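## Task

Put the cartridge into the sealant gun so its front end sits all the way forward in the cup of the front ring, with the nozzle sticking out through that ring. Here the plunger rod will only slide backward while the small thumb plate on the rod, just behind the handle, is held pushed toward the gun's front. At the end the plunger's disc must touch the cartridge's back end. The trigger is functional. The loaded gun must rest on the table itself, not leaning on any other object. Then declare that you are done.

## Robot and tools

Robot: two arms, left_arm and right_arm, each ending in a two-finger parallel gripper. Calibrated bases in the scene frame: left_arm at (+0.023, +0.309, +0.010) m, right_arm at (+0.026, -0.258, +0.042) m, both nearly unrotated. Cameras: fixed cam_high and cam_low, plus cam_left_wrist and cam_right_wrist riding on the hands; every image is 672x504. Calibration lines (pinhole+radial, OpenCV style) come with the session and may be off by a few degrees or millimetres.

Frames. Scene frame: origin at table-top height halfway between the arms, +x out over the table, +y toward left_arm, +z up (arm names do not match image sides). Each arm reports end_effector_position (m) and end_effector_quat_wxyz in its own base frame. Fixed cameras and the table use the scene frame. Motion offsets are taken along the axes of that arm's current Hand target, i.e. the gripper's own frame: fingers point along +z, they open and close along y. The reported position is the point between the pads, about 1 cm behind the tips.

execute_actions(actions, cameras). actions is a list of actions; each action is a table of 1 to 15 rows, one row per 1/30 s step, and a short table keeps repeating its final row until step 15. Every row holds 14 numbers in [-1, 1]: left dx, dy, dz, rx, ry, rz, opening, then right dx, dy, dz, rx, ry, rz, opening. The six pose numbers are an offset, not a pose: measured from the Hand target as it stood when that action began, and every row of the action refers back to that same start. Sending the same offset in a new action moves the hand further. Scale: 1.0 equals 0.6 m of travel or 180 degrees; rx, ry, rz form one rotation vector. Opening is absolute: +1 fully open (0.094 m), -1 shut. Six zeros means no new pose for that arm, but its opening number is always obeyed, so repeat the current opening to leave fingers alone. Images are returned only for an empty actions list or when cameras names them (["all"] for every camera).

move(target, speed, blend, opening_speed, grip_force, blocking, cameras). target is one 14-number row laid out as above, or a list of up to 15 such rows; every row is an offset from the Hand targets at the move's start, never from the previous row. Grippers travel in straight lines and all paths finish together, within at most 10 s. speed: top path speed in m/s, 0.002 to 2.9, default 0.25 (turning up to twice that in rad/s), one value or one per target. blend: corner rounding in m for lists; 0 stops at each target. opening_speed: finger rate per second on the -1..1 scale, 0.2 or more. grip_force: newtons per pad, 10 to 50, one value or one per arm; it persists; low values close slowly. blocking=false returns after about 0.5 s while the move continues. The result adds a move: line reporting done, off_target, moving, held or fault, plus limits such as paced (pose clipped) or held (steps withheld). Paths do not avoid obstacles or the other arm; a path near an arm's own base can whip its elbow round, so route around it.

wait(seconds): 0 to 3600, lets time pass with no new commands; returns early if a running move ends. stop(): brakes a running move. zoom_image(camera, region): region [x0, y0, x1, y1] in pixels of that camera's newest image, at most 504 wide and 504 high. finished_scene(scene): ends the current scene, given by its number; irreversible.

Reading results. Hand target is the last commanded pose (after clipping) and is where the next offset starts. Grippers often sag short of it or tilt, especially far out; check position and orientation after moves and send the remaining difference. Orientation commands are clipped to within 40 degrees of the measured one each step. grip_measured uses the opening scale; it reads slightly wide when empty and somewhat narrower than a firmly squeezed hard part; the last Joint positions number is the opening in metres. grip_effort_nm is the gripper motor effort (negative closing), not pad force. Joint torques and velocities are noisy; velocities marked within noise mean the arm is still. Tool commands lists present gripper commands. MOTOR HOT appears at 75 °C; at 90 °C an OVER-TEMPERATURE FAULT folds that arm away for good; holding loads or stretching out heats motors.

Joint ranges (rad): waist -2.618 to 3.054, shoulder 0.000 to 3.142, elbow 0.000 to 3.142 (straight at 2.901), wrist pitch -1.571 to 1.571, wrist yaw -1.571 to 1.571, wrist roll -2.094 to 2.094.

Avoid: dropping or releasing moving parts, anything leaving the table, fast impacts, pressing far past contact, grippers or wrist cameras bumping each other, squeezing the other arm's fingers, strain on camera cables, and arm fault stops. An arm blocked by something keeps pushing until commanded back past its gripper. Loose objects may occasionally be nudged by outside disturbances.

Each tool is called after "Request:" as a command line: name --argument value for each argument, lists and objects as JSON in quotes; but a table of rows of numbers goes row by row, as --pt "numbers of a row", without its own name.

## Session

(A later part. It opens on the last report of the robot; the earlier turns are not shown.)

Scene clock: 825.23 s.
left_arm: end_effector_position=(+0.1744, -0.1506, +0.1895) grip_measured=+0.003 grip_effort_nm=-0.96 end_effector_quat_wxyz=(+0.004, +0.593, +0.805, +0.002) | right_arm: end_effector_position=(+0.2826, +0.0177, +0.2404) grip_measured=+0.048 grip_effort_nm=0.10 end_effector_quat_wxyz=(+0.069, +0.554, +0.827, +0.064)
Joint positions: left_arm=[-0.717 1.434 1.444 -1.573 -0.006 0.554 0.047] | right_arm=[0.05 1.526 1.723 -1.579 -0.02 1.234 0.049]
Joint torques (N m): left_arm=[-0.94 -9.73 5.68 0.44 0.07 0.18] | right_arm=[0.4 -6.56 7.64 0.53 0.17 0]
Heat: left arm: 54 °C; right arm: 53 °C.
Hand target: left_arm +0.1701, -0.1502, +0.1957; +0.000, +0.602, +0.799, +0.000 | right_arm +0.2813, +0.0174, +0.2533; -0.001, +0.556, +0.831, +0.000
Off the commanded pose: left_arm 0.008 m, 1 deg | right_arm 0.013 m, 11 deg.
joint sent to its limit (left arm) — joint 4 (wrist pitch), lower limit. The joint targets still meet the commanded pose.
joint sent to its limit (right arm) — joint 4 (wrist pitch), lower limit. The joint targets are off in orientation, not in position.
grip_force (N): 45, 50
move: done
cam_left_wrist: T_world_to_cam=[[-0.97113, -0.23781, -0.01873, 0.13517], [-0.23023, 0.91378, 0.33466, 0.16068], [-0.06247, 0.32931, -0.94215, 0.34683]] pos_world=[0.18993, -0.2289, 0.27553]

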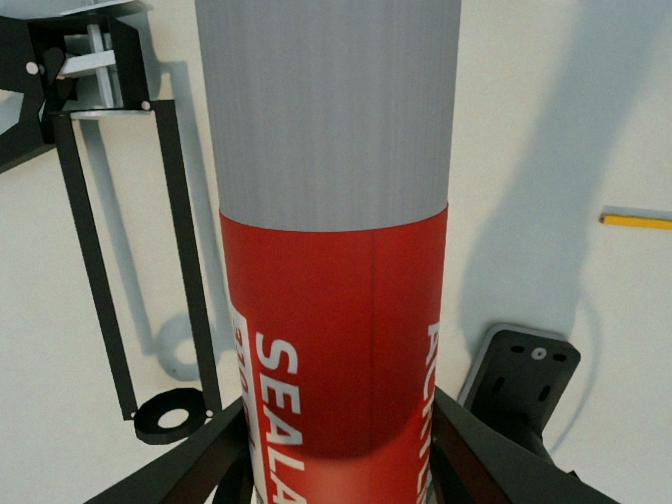

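Request:
move --pt "-0.128 0.223 0.03 0 0 0 -0.1 0 0 0 0 0 0 0.05" --pt "-0.128 0.223 0.076 0 -0.0778 0 -0.1 0 0 0 0 0 0 0.05" --speed 0.15 --blend 0.02 --cameras '["all"]'

Scene clock: 943.00 s.
left_arm: end_effector_position=(+0.3177, -0.1827, +0.1300) grip_measured=+0.003 grip_effort_nm=-0.96 end_effector_quat_wxyz=(+0.057, +0.593, +0.801, -0.067) | right_arm: end_effector_position=(+0.2826, +0.0177, +0.2404) grip_measured=+0.048 grip_effort_nm=0.10 end_effector_quat_wxyz=(+0.069, +0.554, +0.827, +0.064)
Joint positions: left_arm=[-0.45 1.846 1.636 -1.273 0.153 0.818 0.047] | right_arm=[0.05 1.526 1.723 -1.579 -0.02 1.234 0.049]
Joint torques (N m): left_arm=[-0.01 -17.35 6.11 0.78 0.36 0.15] | right_arm=[0.4 -6.53 7.64 0.53 0.16 0]
Heat: left arm: 57 °C; right arm: 52 °C.
Hand target: left_arm +0.3199, -0.1872, +0.1503; +0.098, +0.597, +0.793, -0.073 | right_arm +0.2813, +0.0174, +0.2533; -0.001, +0.556, +0.831, +0.000
Off the commanded pose: left_arm 0.021 m, 5 deg | right_arm 0.013 m, 11 deg.
joint sent to its limit (right arm) — joint 4 (wrist pitch), lower limit. The joint targets are off in orientation, not in position.
grip_force (N): 45, 50
move: off_target (left_arm)
cam_left_wrist: T_world_to_cam=[[-0.97228, -0.23294, 0.02019, 0.26182], [-0.22625, 0.95912, 0.17001, 0.27147], [-0.05896, 0.16073, -0.98523, 0.28403]] pos_world=[0.33273, -0.24504, 0.2284]
cam_right_wrist: T_world_to_cam=[[-0.92544, -0.33424, -0.17845, 0.30727], [-0.37534, 0.87306, 0.31125, 0.06376], [0.05176, 0.35503, -0.93342, 0.31007]] pos_world=[0.29224, -0.06305, 0.32441]

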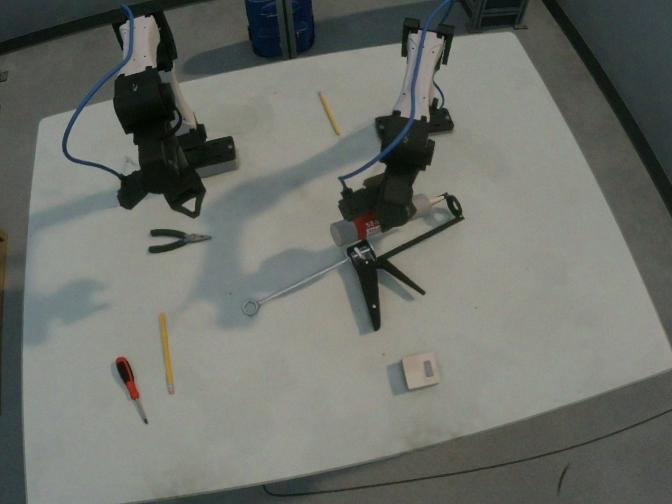

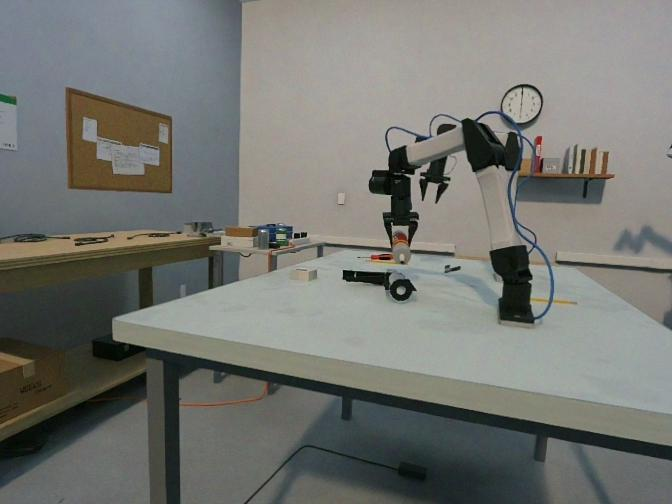

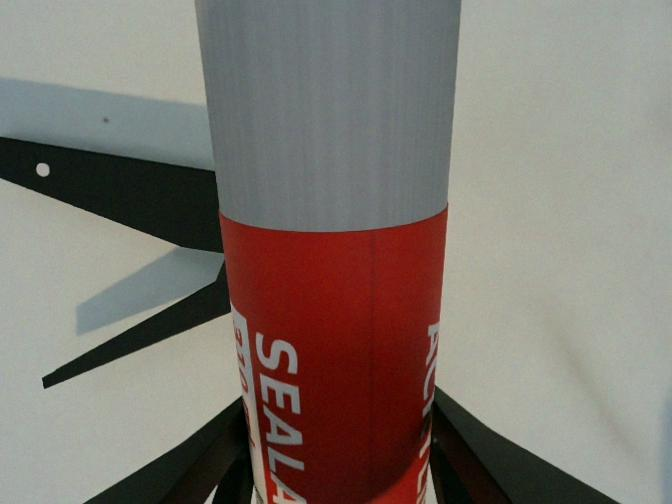

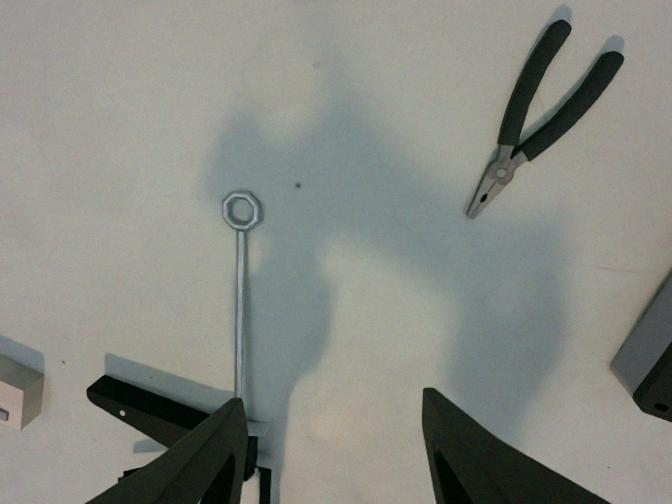

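Request:
zoom_image --camera "cam_low" --region '[330, 190, 490, 320]'

Scaled by 3.150.

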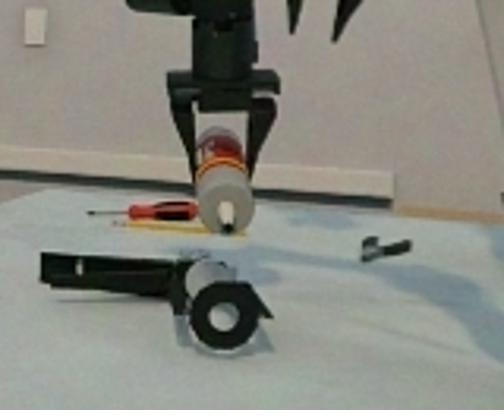

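Request:
move --pt "0.046 0.0067 0.057 0 0 0 -0.1 0 0 0 0 0 0 0.05" --speed 0.1 --cameras '["cam_low","cam_left_wrist","cam_high"]'

Request:
zoom_image --camera "cam_low" --region '[330, 190, 490, 320]'

Scene clock: 1000.93 s.
left_arm: end_effector_position=(+0.3148, -0.1629, +0.0929) grip_measured=+0.003 grip_effort_nm=-0.96 end_effector_quat_wxyz=(+0.060, +0.592, +0.801, -0.068) | right_arm: end_effector_position=(+0.2826, +0.0177, +0.2404) grip_measured=+0.048 grip_effort_nm=0.10 end_effector_quat_wxyz=(+0.069, +0.554, +0.827, +0.064)
Joint positions: left_arm=[-0.399 1.809 1.441 -1.118 0.16 0.868 0.047] | right_arm=[0.05 1.526 1.723 -1.579 -0.02 1.234 0.049]
Joint torques (N m): left_arm=[-0.08 -16.18 5.61 0.77 0.36 0.21] | right_arm=[0.42 -6.54 7.62 0.53 0.17 0]
Heat: left arm: 74 °C; right arm: 52 °C.
Hand target: left_arm +0.3186, -0.1682, +0.1104; +0.098, +0.597, +0.793, -0.073 | right_arm +0.2813, +0.0174, +0.2533; -0.001, +0.556, +0.831, +0.000
Off the commanded pose: left_arm 0.019 m, 5 deg | right_arm 0.013 m, 11 deg.
joint sent to its limit (right arm) — joint 4 (wrist pitch), lower limit. The joint targets are off in orientation, not in position.
grip_force (N): 45, 50
move: off_target (left_arm)
cam_left_wrist: T_world_to_cam=[[-0.97213, -0.23374, 0.0181, 0.26444], [-0.22766, 0.95963, 0.16516, 0.25906], [-0.05597, 0.15644, -0.9861, 0.24254]] pos_world=[0.32963, -0.22474, 0.19159]
Images, in order (width x height): cam_high 672x504, cam_low 672x504, cam_left_wrist 672x504.

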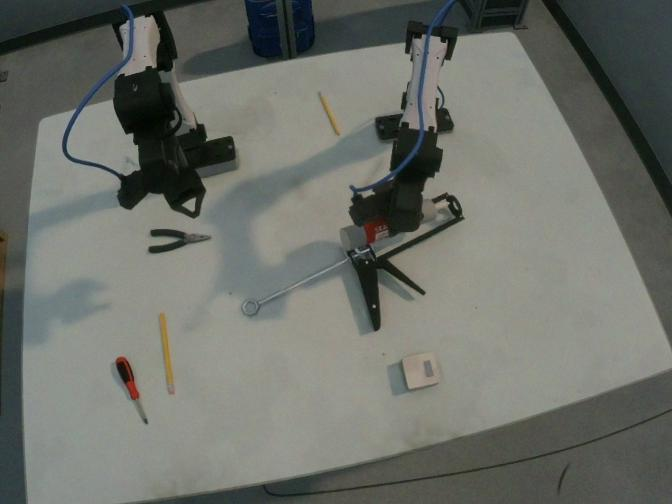

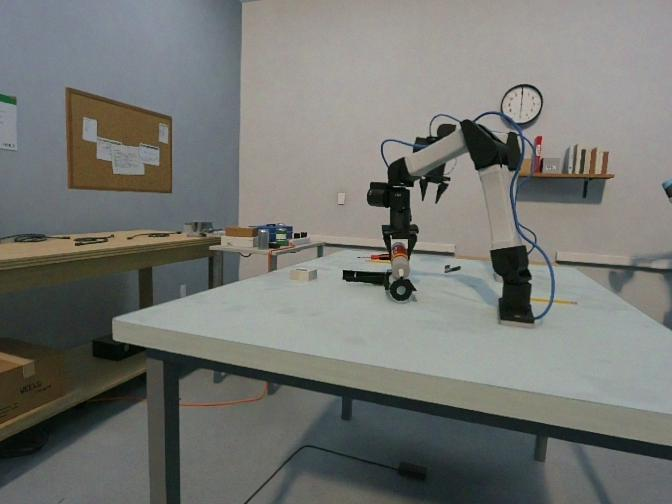

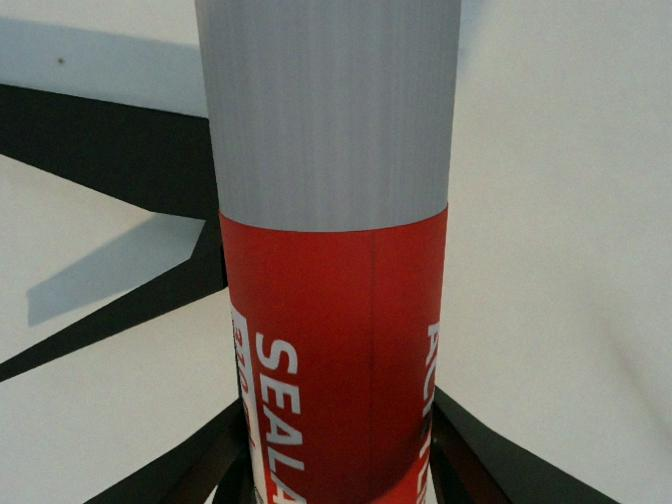

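Scaled by 3.150.

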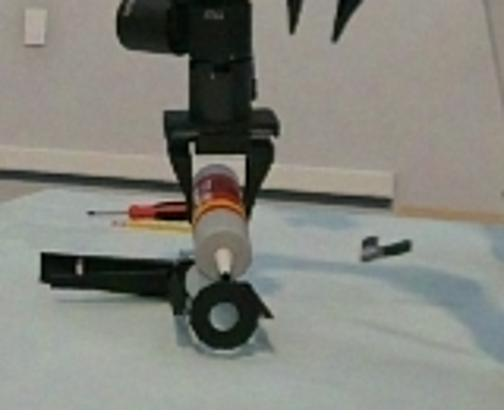

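Request:
move --pt "0.0267 0 0.0243 0 -0.022 0 -0.1 0 0 0 0 0 0 0.05" --speed 0.1 --cameras '["cam_low","cam_left_wrist"]'

Request:
zoom_image --camera "cam_low" --region '[340, 220, 460, 320]'

Scene clock: 1011.97 s.
left_arm: end_effector_position=(+0.3095, -0.1501, +0.0747) grip_measured=+0.003 grip_effort_nm=-0.96 end_effector_quat_wxyz=(+0.083, +0.589, +0.799, -0.088) | right_arm: end_effector_position=(+0.2826, +0.0177, +0.2404) grip_measured=+0.048 grip_effort_nm=0.11 end_effector_quat_wxyz=(+0.069, +0.554, +0.827, +0.064)
Joint positions: left_arm=[-0.342 1.758 1.294 -0.997 0.218 0.917 0.047] | right_arm=[0.05 1.526 1.723 -1.579 -0.02 1.234 0.049]
Joint torques (N m): left_arm=[0.03 -15.57 5.87 0.86 0.48 0.19] | right_arm=[0.43 -6.54 7.64 0.53 0.17 0]
Heat: left arm: 77 °C; right arm: 52 °C. Fold the left arm in close to its base, or ease its load, before you think long.
Hand target: left_arm +0.3154, -0.1566, +0.0923; +0.125, +0.594, +0.789, -0.094 | right_arm +0.2813, +0.0174, +0.2533; -0.001, +0.556, +0.831, +0.000
Off the commanded pose: left_arm 0.020 m, 5 deg | right_arm 0.013 m, 11 deg.
MOTOR HOT: joint 2 (shoulder) of the left arm reports 77 °C; the controller's stop level is 90 °C. To cool a motor, set the load down, stop pushing, or move to a pose that needs little force.
joint sent to its limit (right arm) — joint 4 (wrist pitch), lower limit. The joint targets are off in orientation, not in position.
grip_force (N): 45, 50
move: off_target (left_arm)
cam_left_wrist: T_world_to_cam=[[-0.97157, -0.23599, 0.01924, 0.262], [-0.23287, 0.9671, 0.10244, 0.25593], [-0.04278, 0.09504, -0.99455, 0.20961]] pos_world=[0.32311, -0.2056, 0.17721]

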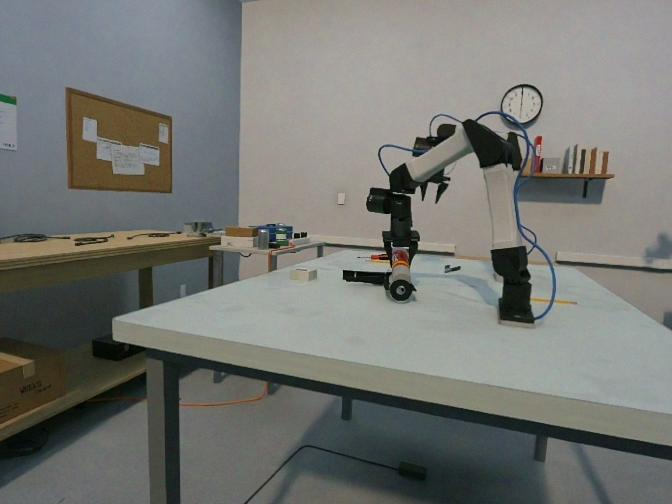

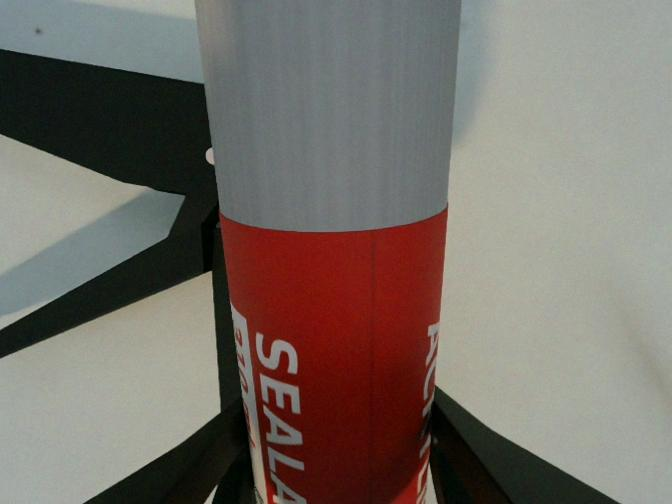

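Scaled by 4.200.

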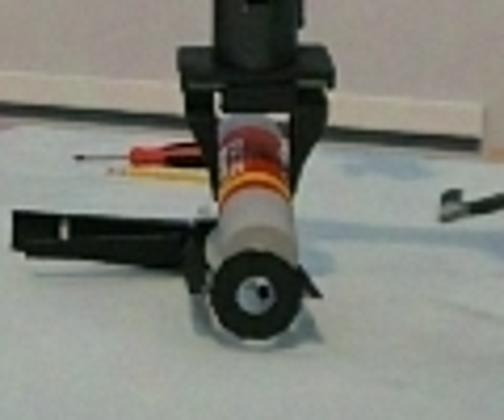

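Request:
move --pt "0.05 0.0045 0 0 0 0 -0.1 0 0 0 0 0 0 0.05" --speed 0.1 --cameras '["cam_low","cam_left_wrist"]'

Request:
zoom_image --camera "cam_low" --region '[340, 220, 460, 320]'

Scene clock: 1021.67 s.
left_arm: end_effector_position=(+0.3045, -0.1215, +0.0667) grip_measured=+0.003 grip_effort_nm=-0.96 end_effector_quat_wxyz=(+0.085, +0.588, +0.799, -0.091) | right_arm: end_effector_position=(+0.2826, +0.0177, +0.2404) grip_measured=+0.048 grip_effort_nm=0.10 end_effector_quat_wxyz=(+0.069, +0.554, +0.827, +0.064)
Joint positions: left_arm=[-0.258 1.719 1.216 -0.974 0.231 1 0.047] | right_arm=[0.05 1.526 1.723 -1.579 -0.02 1.234 0.049]
Joint torques (N m): left_arm=[0.03 -14.98 5.79 0.77 0.49 0.21] | right_arm=[0.39 -6.53 7.65 0.53 0.17 0]
Heat: left arm: 76 °C; right arm: 52 °C. Fold the left arm in close to its base, or ease its load, before you think long.
Hand target: left_arm +0.3101, -0.1285, +0.0830; +0.125, +0.595, +0.789, -0.094 | right_arm +0.2813, +0.0174, +0.2533; -0.001, +0.556, +0.831, +0.000
Off the commanded pose: left_arm 0.019 m, 5 deg | right_arm 0.013 m, 11 deg.
MOTOR HOT: still on. Joint 2 (shoulder) of the left arm reports 76 °C.
joint sent to its limit (right arm) — joint 4 (wrist pitch), lower limit. The joint targets are off in orientation, not in position.
grip_force (N): 45, 50
move: off_target (left_arm)
cam_left_wrist: T_world_to_cam=[[-0.97104, -0.23802, 0.02084, 0.26345], [-0.23498, 0.96713, 0.09715, 0.229], [-0.04328, 0.08943, -0.99505, 0.19823]] pos_world=[0.31821, -0.1765, 0.16951]

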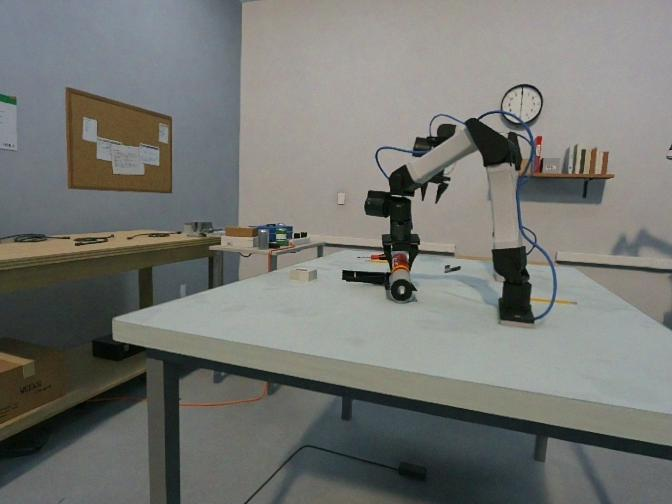

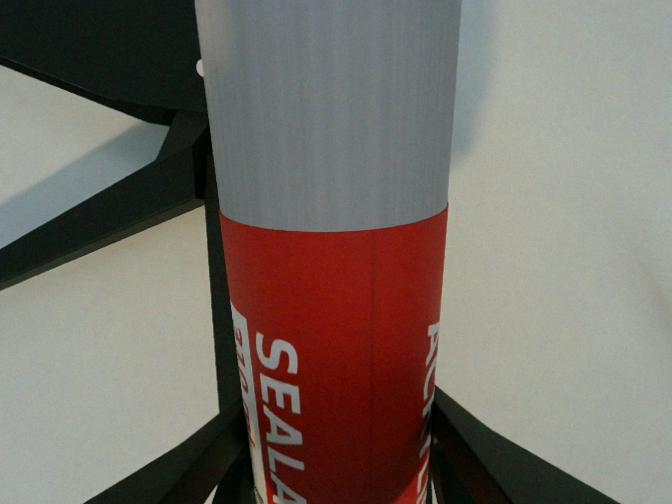

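Scaled by 4.200.

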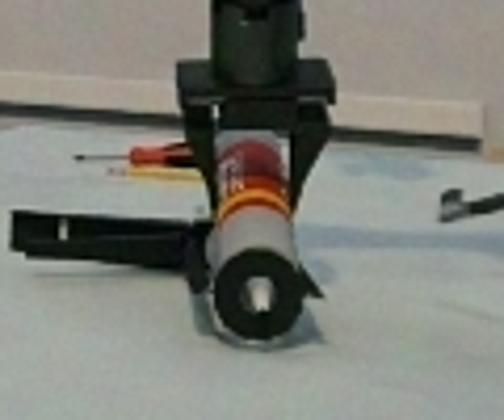

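Request:
move --pt "0.035 0.003 0 0 0 0 -0.1 0 0 0 0 0 0 0.05" --speed 0.1 --cameras '["cam_low","cam_left_wrist"]'

Request:
zoom_image --camera "cam_low" --region '[340, 220, 460, 320]'

Scene clock: 1030.43 s.
left_arm: end_effector_position=(+0.3006, -0.1016, +0.0613) grip_measured=+0.003 grip_effort_nm=-0.96 end_effector_quat_wxyz=(+0.086, +0.588, +0.799, -0.091) | right_arm: end_effector_position=(+0.2826, +0.0177, +0.2404) grip_measured=+0.048 grip_effort_nm=0.10 end_effector_quat_wxyz=(+0.069, +0.554, +0.827, +0.064)
Joint positions: left_arm=[-0.197 1.698 1.169 -0.962 0.237 1.061 0.047] | right_arm=[0.05 1.526 1.723 -1.579 -0.02 1.234 0.049]
Joint torques (N m): left_arm=[0.01 -14.5 5.78 0.76 0.53 0.19] | right_arm=[0.42 -6.52 7.64 0.53 0.17 0]
Heat: left arm: 76 °C; right arm: 52 °C. Fold the left arm in close to its base, or ease its load, before you think long.
Hand target: left_arm +0.3063, -0.1088, +0.0765; +0.125, +0.594, +0.789, -0.094 | right_arm +0.2813, +0.0174, +0.2533; -0.001, +0.556, +0.831, +0.000
Off the commanded pose: left_arm 0.018 m, 5 deg | right_arm 0.013 m, 11 deg.
MOTOR HOT: still on. Joint 2 (shoulder) of the left arm reports 76 °C.
joint sent to its limit (right arm) — joint 4 (wrist pitch), lower limit. The joint targets are off in orientation, not in position.
grip_force (N): 45, 50
move: off_target (left_arm)
cam_left_wrist: T_world_to_cam=[[-0.9708, -0.23902, 0.02042, 0.26447], [-0.23607, 0.96699, 0.09595, 0.2098], [-0.04268, 0.08832, -0.99518, 0.19066]] pos_world=[0.31441, -0.1565, 0.16421]

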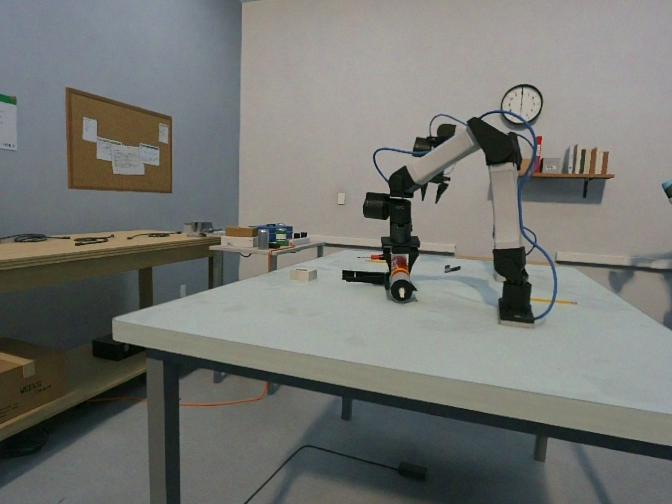

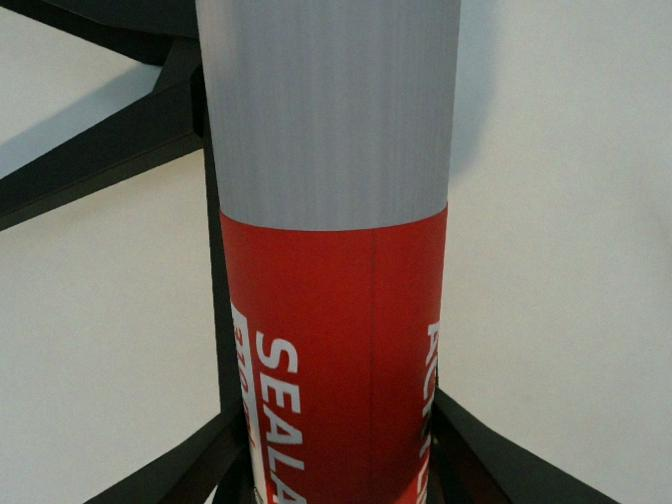

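Scaled by 4.200.

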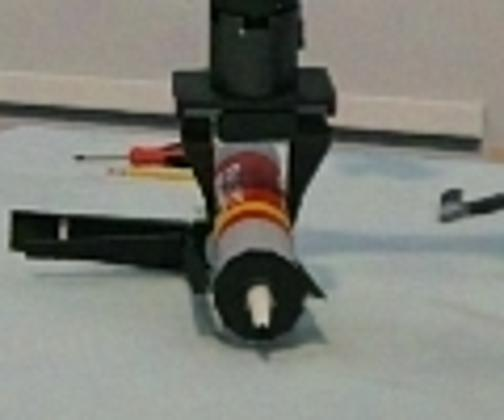

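Request:
move --pt "0.0167 0 0.0052 0 0.033 0 -0.1 0 0 0 0 0 0 0.05" --speed 0.08 --cameras '["cam_low","cam_left_wrist","cam_high"]'

Request:
zoom_image --camera "cam_low" --region '[340, 220, 460, 320]'

Scene clock: 1040.17 s.
left_arm: end_effector_position=(+0.2986, -0.0975, +0.0592) grip_measured=+0.003 grip_effort_nm=-0.96 end_effector_quat_wxyz=(+0.070, +0.595, +0.798, -0.069) | right_arm: end_effector_position=(+0.2826, +0.0177, +0.2404) grip_measured=+0.048 grip_effort_nm=0.10 end_effector_quat_wxyz=(+0.069, +0.554, +0.827, +0.064)
Joint positions: left_arm=[-0.214 1.698 1.169 -0.972 0.184 1.062 0.047] | right_arm=[0.05 1.526 1.723 -1.579 -0.02 1.234 0.049]
Joint torques (N m): left_arm=[-1.07 -11.54 8.1 0.44 0.12 0.02] | right_arm=[0.43 -6.54 7.64 0.53 0.17 0]
Heat: left arm: 77 °C; right arm: 52 °C. Fold the left arm in close to its base, or ease its load, before you think long.
Hand target: left_arm +0.3039, -0.1005, +0.0704; +0.084, +0.598, +0.794, -0.063 | right_arm +0.2813, +0.0174, +0.2533; -0.001, +0.556, +0.831, +0.000
Off the commanded pose: left_arm 0.013 m, 2 deg | right_arm 0.013 m, 11 deg.
MOTOR HOT: still on. Joint 2 (shoulder) of the left arm reports 77 °C.
joint sent to its limit (right arm) — joint 4 (wrist pitch), lower limit. The joint targets are off in orientation, not in position.
grip_force (N): 45, 50
move: off_target (left_arm)
cam_left_wrist: T_world_to_cam=[[-0.97404, -0.22629, 0.00618, 0.2666], [-0.22291, 0.96352, 0.14809, 0.19813], [-0.03947, 0.14287, -0.98895, 0.19206]] pos_world=[0.31142, -0.15801, 0.15895]
Images, in order (width x height): cam_high 672x504, cam_low 672x504, cam_left_wrist 672x504.

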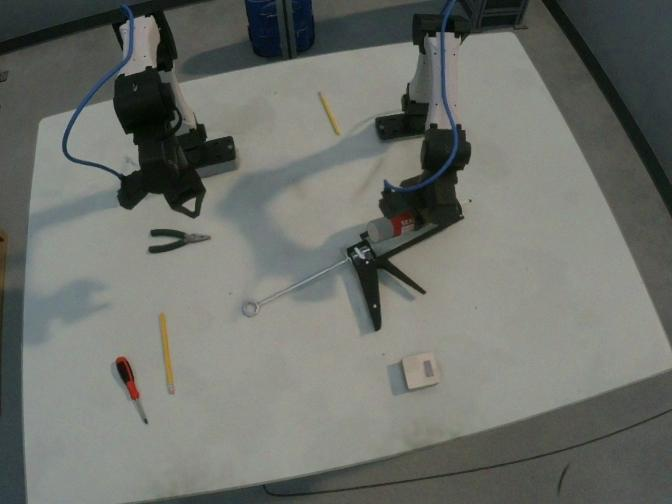

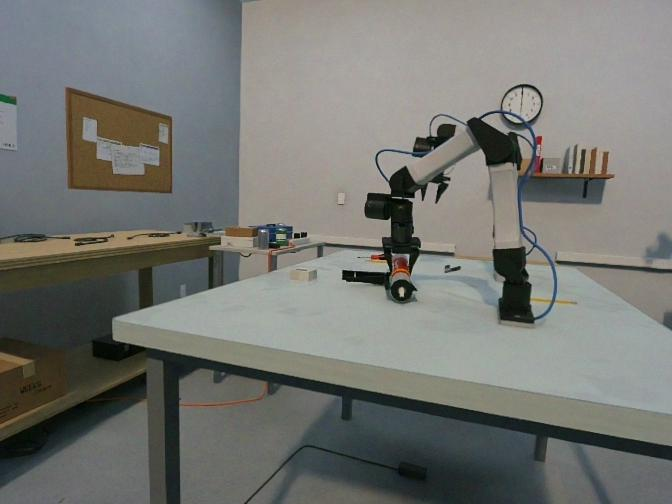

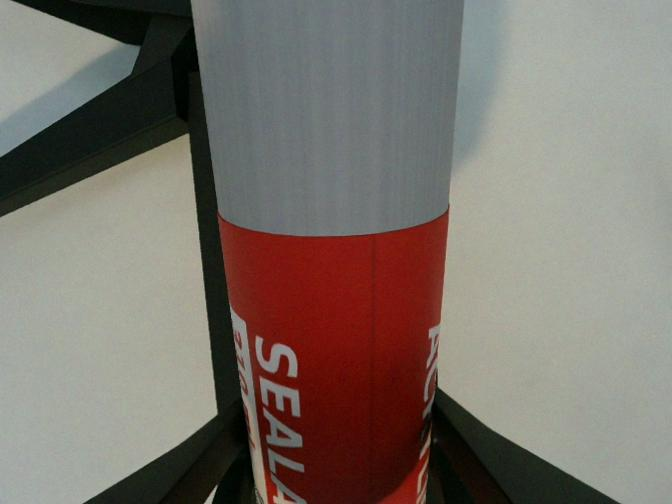

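Scaled by 4.200.

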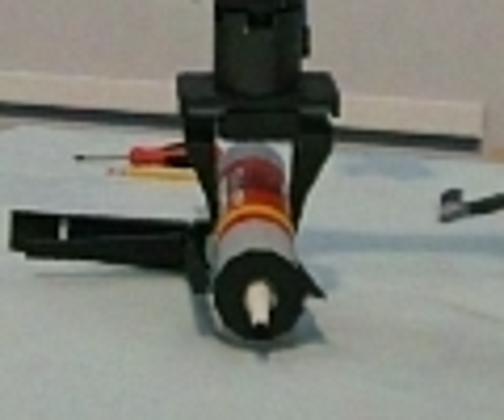

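Request:
move --pt "0.0137 0 0.0078 0 0.0167 0 -0.1 0 0 0 0 0 0 0.05" --speed 0.08 --cameras '["cam_low","cam_left_wrist","cam_high"]'

Request:
zoom_image --camera "cam_high" --region '[330, 180, 490, 300]'

Scene clock: 1048.47 s.
left_arm: end_effector_position=(+0.2987, -0.0943, +0.0583) grip_measured=+0.003 grip_effort_nm=-0.96 end_effector_quat_wxyz=(+0.063, +0.598, +0.797, -0.056) | right_arm: end_effector_position=(+0.2826, +0.0177, +0.2404) grip_measured=+0.048 grip_effort_nm=0.10 end_effector_quat_wxyz=(+0.069, +0.554, +0.827, +0.064)
Joint positions: left_arm=[-0.221 1.698 1.169 -0.974 0.154 1.062 0.047] | right_arm=[0.05 1.526 1.723 -1.579 -0.02 1.234 0.049]
Joint torques (N m): left_arm=[-0.7 -10.07 7.9 0.26 -0.03 -0.05] | right_arm=[0.43 -6.54 7.64 0.52 0.17 0]
Heat: left arm: 75 °C; right arm: 52 °C. Fold the left arm in close to its base, or ease its load, before you think long.
Hand target: left_arm +0.3020, -0.0938, +0.0642; +0.063, +0.600, +0.796, -0.047 | right_arm +0.2813, +0.0174, +0.2533; -0.001, +0.556, +0.831, +0.000
Off the commanded pose: left_arm 0.007 m, 1 deg | right_arm 0.013 m, 11 deg.
MOTOR HOT: still on. Joint 2 (shoulder) of the left arm reports 75 °C.
joint sent to its limit (right arm) — joint 4 (wrist pitch), lower limit. The joint targets are off in orientation, not in position.
grip_force (N): 45, 50
move: done
cam_left_wrist: T_world_to_cam=[[-0.97505, -0.22193, -0.00486, 0.2687], [-0.21932, 0.95976, 0.1754, 0.19221], [-0.03426, 0.17209, -0.98449, 0.19164]] pos_world=[0.31072, -0.15782, 0.15626]
Images, in order (width x height): cam_high 672x504, cam_low 672x504, cam_left_wrist 672x504.

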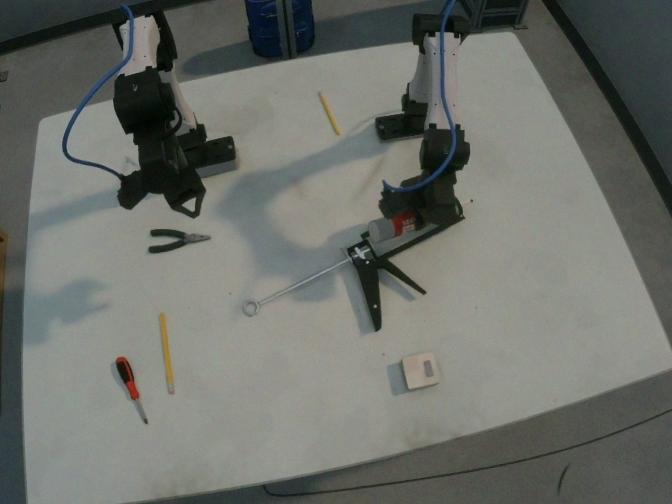

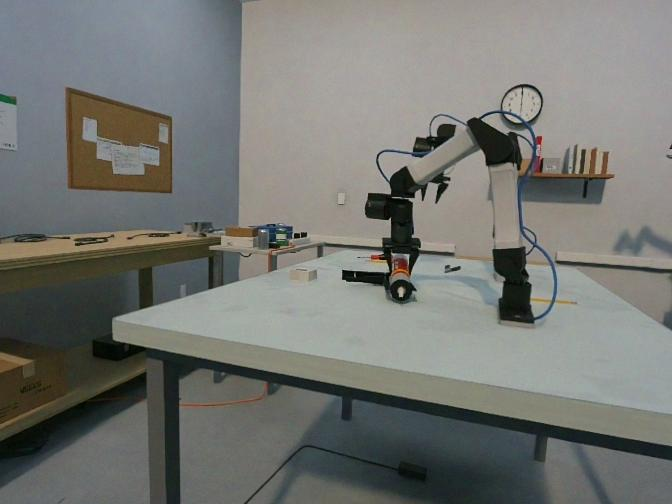

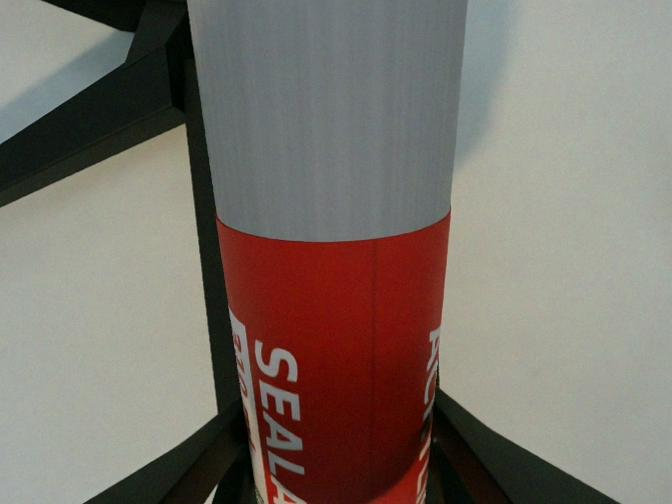

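Scaled by 3.150.

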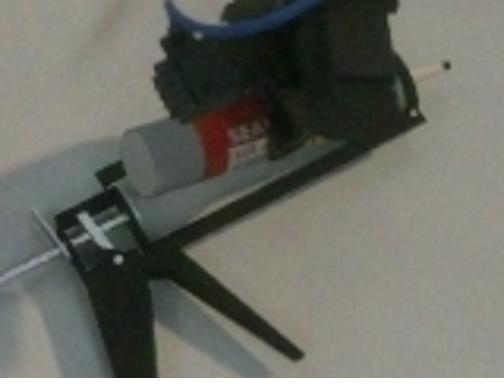

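Request:
zoom_image --camera "cam_low" --region '[340, 220, 460, 320]'

Scaled by 4.200.

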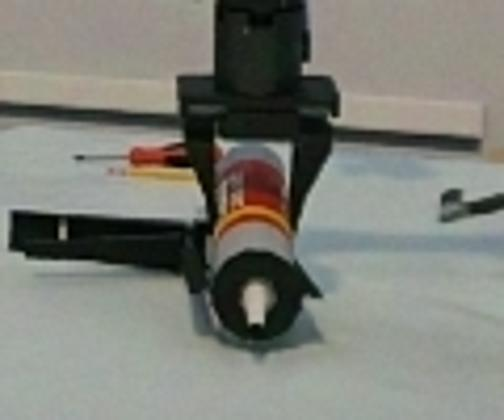

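Request:
move --pt "0 0.005 -0.006 0 0 -0.01 -0.1 0 0 0 0 0 0 0.05" --speed 0.08 --cameras '["cam_low","cam_left_wrist","cam_high"]'

Request:
zoom_image --camera "cam_low" --region '[340, 220, 460, 320]'

Scene clock: 1078.57 s.
left_arm: end_effector_position=(+0.2982, -0.0935, +0.0563) grip_measured=+0.003 grip_effort_nm=-0.96 end_effector_quat_wxyz=(+0.058, +0.593, +0.801, -0.056) | right_arm: end_effector_position=(+0.2826, +0.0177, +0.2404) grip_measured=+0.048 grip_effort_nm=0.10 end_effector_quat_wxyz=(+0.069, +0.554, +0.827, +0.064)
Joint positions: left_arm=[-0.221 1.704 1.169 -0.975 0.15 1.048 0.047] | right_arm=[0.05 1.526 1.723 -1.579 -0.02 1.234 0.049]
Joint torques (N m): left_arm=[-0.05 -10.29 9.65 0.23 0.03 -0.11] | right_arm=[0.39 -6.52 7.62 0.53 0.17 0]
Heat: left arm: 69 °C; right arm: 52 °C.
Hand target: left_arm +0.3047, -0.0924, +0.0677; +0.062, +0.587, +0.805, -0.048 | right_arm +0.2813, +0.0174, +0.2533; -0.001, +0.556, +0.831, +0.000
Off the commanded pose: left_arm 0.013 m, 1 deg | right_arm 0.013 m, 11 deg.
MOTOR HOT: cleared for the motors of the left arm.
joint sent to its limit (right arm) — joint 4 (wrist pitch), lower limit. The joint targets are off in orientation, not in position.
grip_force (N): 45, 50
move: off_target (left_arm)
cam_left_wrist: T_world_to_cam=[[-0.97198, -0.23505, 0.00239, 0.26592], [-0.23068, 0.95576, 0.18248, 0.19431], [-0.04517, 0.17682, -0.98321, 0.19312]] pos_world=[0.31202, -0.15736, 0.15378]
Images, in order (width x height): cam_high 672x504, cam_low 672x504, cam_left_wrist 672x504.

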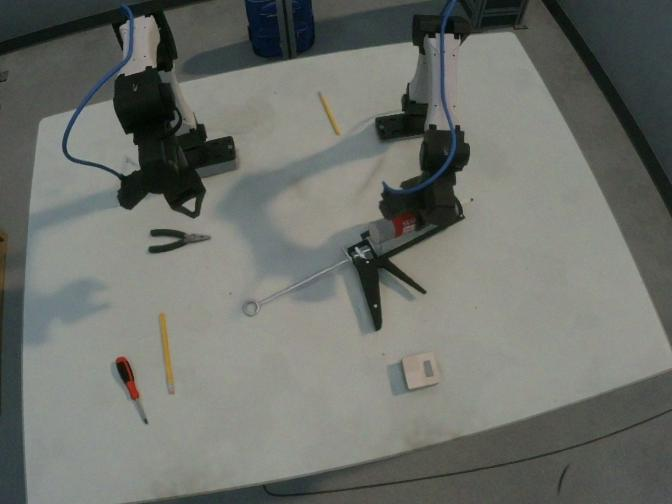

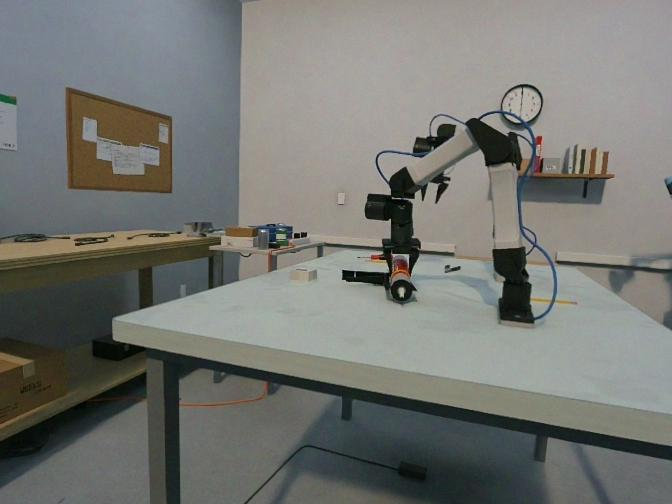

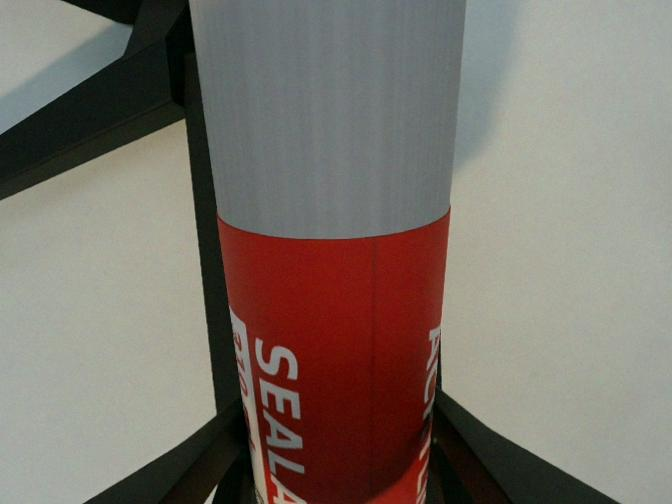

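Scaled by 4.200.

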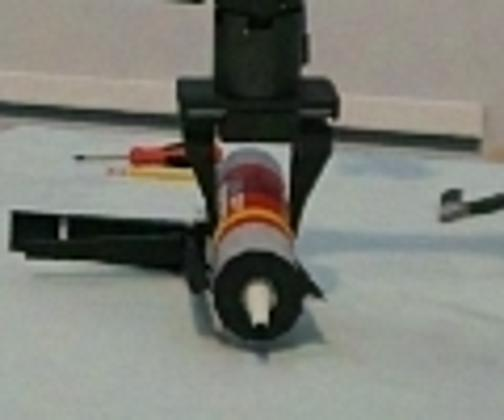

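Request:
move --pt "0.0125 0 0.015 0 0.028 0 -0.1 0 0 0 0 0 0 0.05" --speed 0.06 --cameras '["cam_low","cam_left_wrist","cam_high"]'

Request:
zoom_image --camera "cam_high" --region '[330, 180, 490, 300]'

Scene clock: 1089.33 s.
left_arm: end_effector_position=(+0.2963, -0.0876, +0.0464) grip_measured=+0.003 grip_effort_nm=-0.96 end_effector_quat_wxyz=(+0.026, +0.591, +0.805, -0.034) | right_arm: end_effector_position=(+0.2826, +0.0177, +0.2404) grip_measured=+0.048 grip_effort_nm=0.10 end_effector_quat_wxyz=(+0.069, +0.554, +0.827, +0.064)
Joint positions: left_arm=[-0.241 1.738 1.175 -0.985 0.082 1.024 0.047] | right_arm=[0.05 1.526 1.723 -1.579 -0.02 1.234 0.049]
Joint torques (N m): left_arm=[-0.92 -10.47 9.78 0.06 -0.09 -0.2] | right_arm=[0.4 -6.54 7.64 0.53 0.17 0]
Heat: left arm: 68 °C; right arm: 52 °C.
Hand target: left_arm +0.3029, -0.0867, +0.0577; +0.027, +0.589, +0.807, -0.022 | right_arm +0.2813, +0.0174, +0.2533; -0.001, +0.556, +0.831, +0.000
Off the commanded pose: left_arm 0.013 m, 1 deg | right_arm 0.013 m, 11 deg.
joint sent to its limit (right arm) — joint 4 (wrist pitch), lower limit. The joint targets are off in orientation, not in position.
grip_force (N): 45, 50
move: off_target (left_arm)
cam_left_wrist: T_world_to_cam=[[-0.97039, -0.24136, 0.00931, 0.26404], [-0.23082, 0.93798, 0.25866, 0.18499], [-0.07117, 0.24886, -0.96592, 0.19546]] pos_world=[0.31283, -0.15843, 0.13849]
Images, in order (width x height): cam_high 672x504, cam_low 672x504, cam_left_wrist 672x504.

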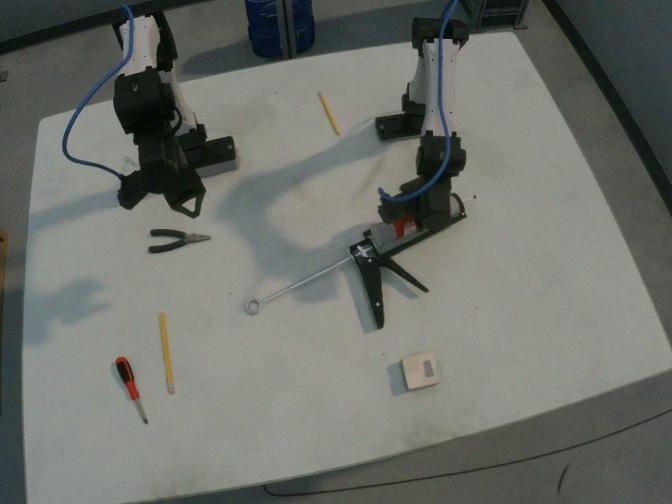

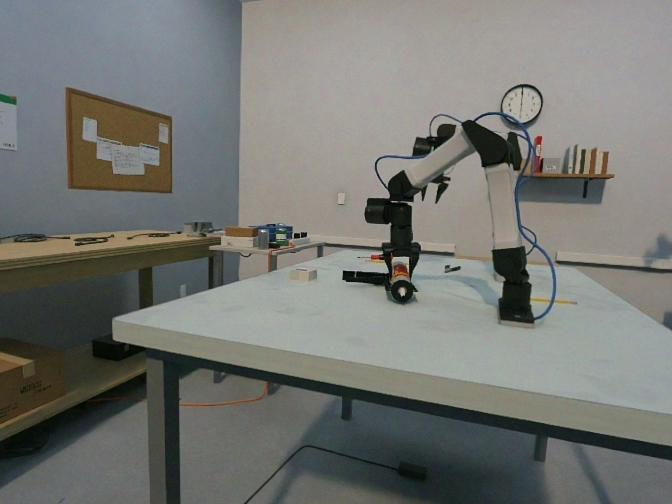

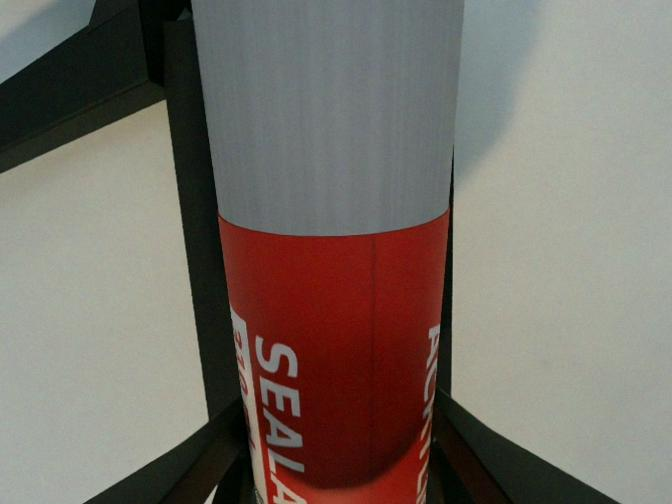

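Scaled by 3.150.

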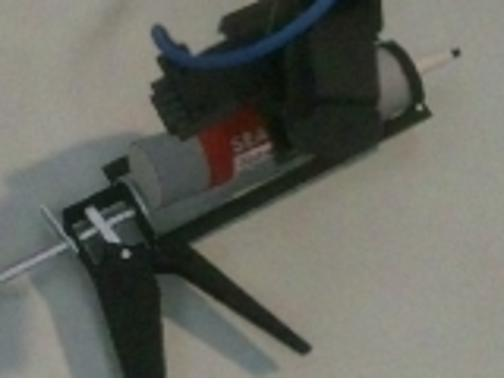

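Request:
move --pt "0.0 0.008 -0.002 0 0 -0.012 -0.1 0 0 0 0 0 0 0.05" --speed 0.06 --cameras '["cam_low","cam_left_wrist","cam_high"]'

Request:
zoom_image --camera "cam_low" --region '[340, 220, 460, 320]'

Scene clock: 1108.70 s.
left_arm: end_effector_position=(+0.2991, -0.0869, +0.0464) grip_measured=+0.003 grip_effort_nm=-0.96 end_effector_quat_wxyz=(+0.021, +0.580, +0.814, -0.032) | right_arm: end_effector_position=(+0.2826, +0.0177, +0.2404) grip_measured=+0.048 grip_effort_nm=0.10 end_effector_quat_wxyz=(+0.069, +0.554, +0.827, +0.064)
Joint positions: left_arm=[-0.241 1.753 1.194 -0.996 0.074 0.997 0.047] | right_arm=[0.05 1.526 1.723 -1.579 -0.02 1.234 0.049]
Joint torques (N m): left_arm=[0.08 -10.66 10 0.08 -0.03 -0.08] | right_arm=[0.42 -6.54 7.64 0.53 0.17 0]
Heat: left arm: 67 °C; right arm: 52 °C.
Hand target: left_arm +0.3074, -0.0852, +0.0588; +0.026, +0.574, +0.818, -0.023 | right_arm +0.2813, +0.0174, +0.2533; -0.001, +0.556, +0.831, +0.000
Off the commanded pose: left_arm 0.015 m, 2 deg | right_arm 0.013 m, 11 deg.
joint sent to its limit (right arm) — joint 4 (wrist pitch), lower limit. The joint targets are off in orientation, not in position.
grip_force (N): 45, 50
move: off_target (left_arm)
cam_left_wrist: T_world_to_cam=[[-0.9634, -0.26772, 0.01378, 0.26235], [-0.25432, 0.92899, 0.26887, 0.19078], [-0.08479, 0.25553, -0.96308, 0.20001]] pos_world=[0.31822, -0.1581, 0.13771]
Images, in order (width x height): cam_high 672x504, cam_low 672x504, cam_left_wrist 672x504.

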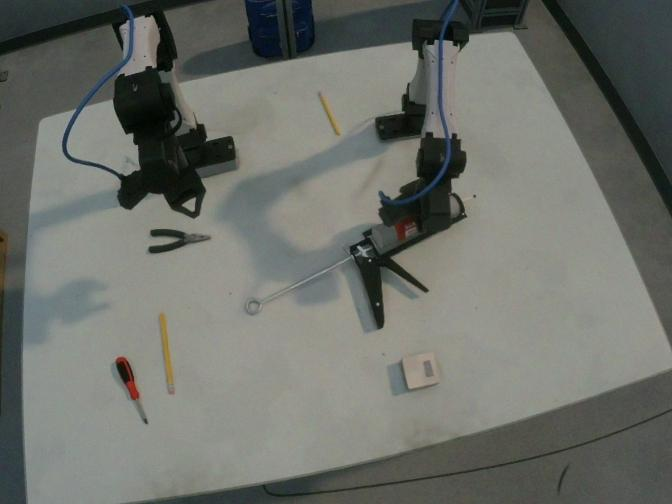

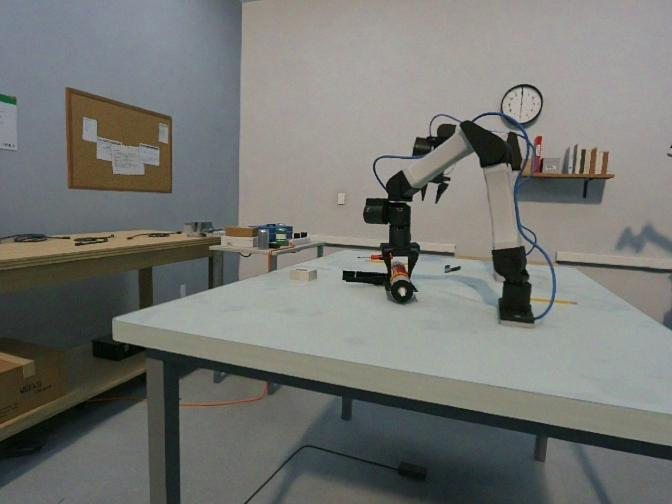

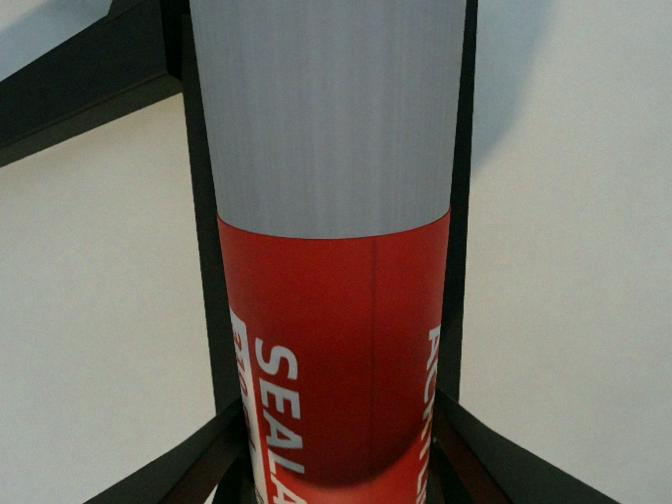

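Scaled by 4.200.

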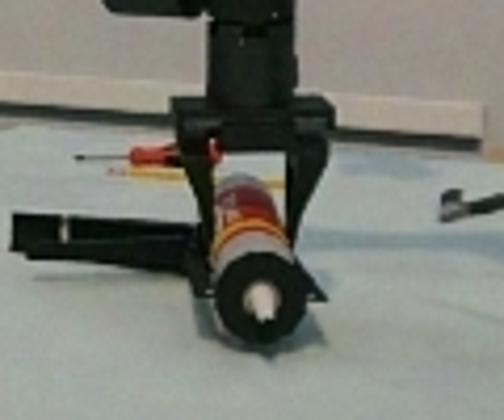

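Request:
zoom_image --camera "cam_high" --region '[340, 190, 480, 280]'

Scaled by 3.600.

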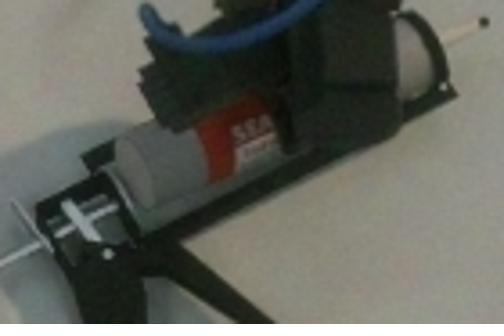

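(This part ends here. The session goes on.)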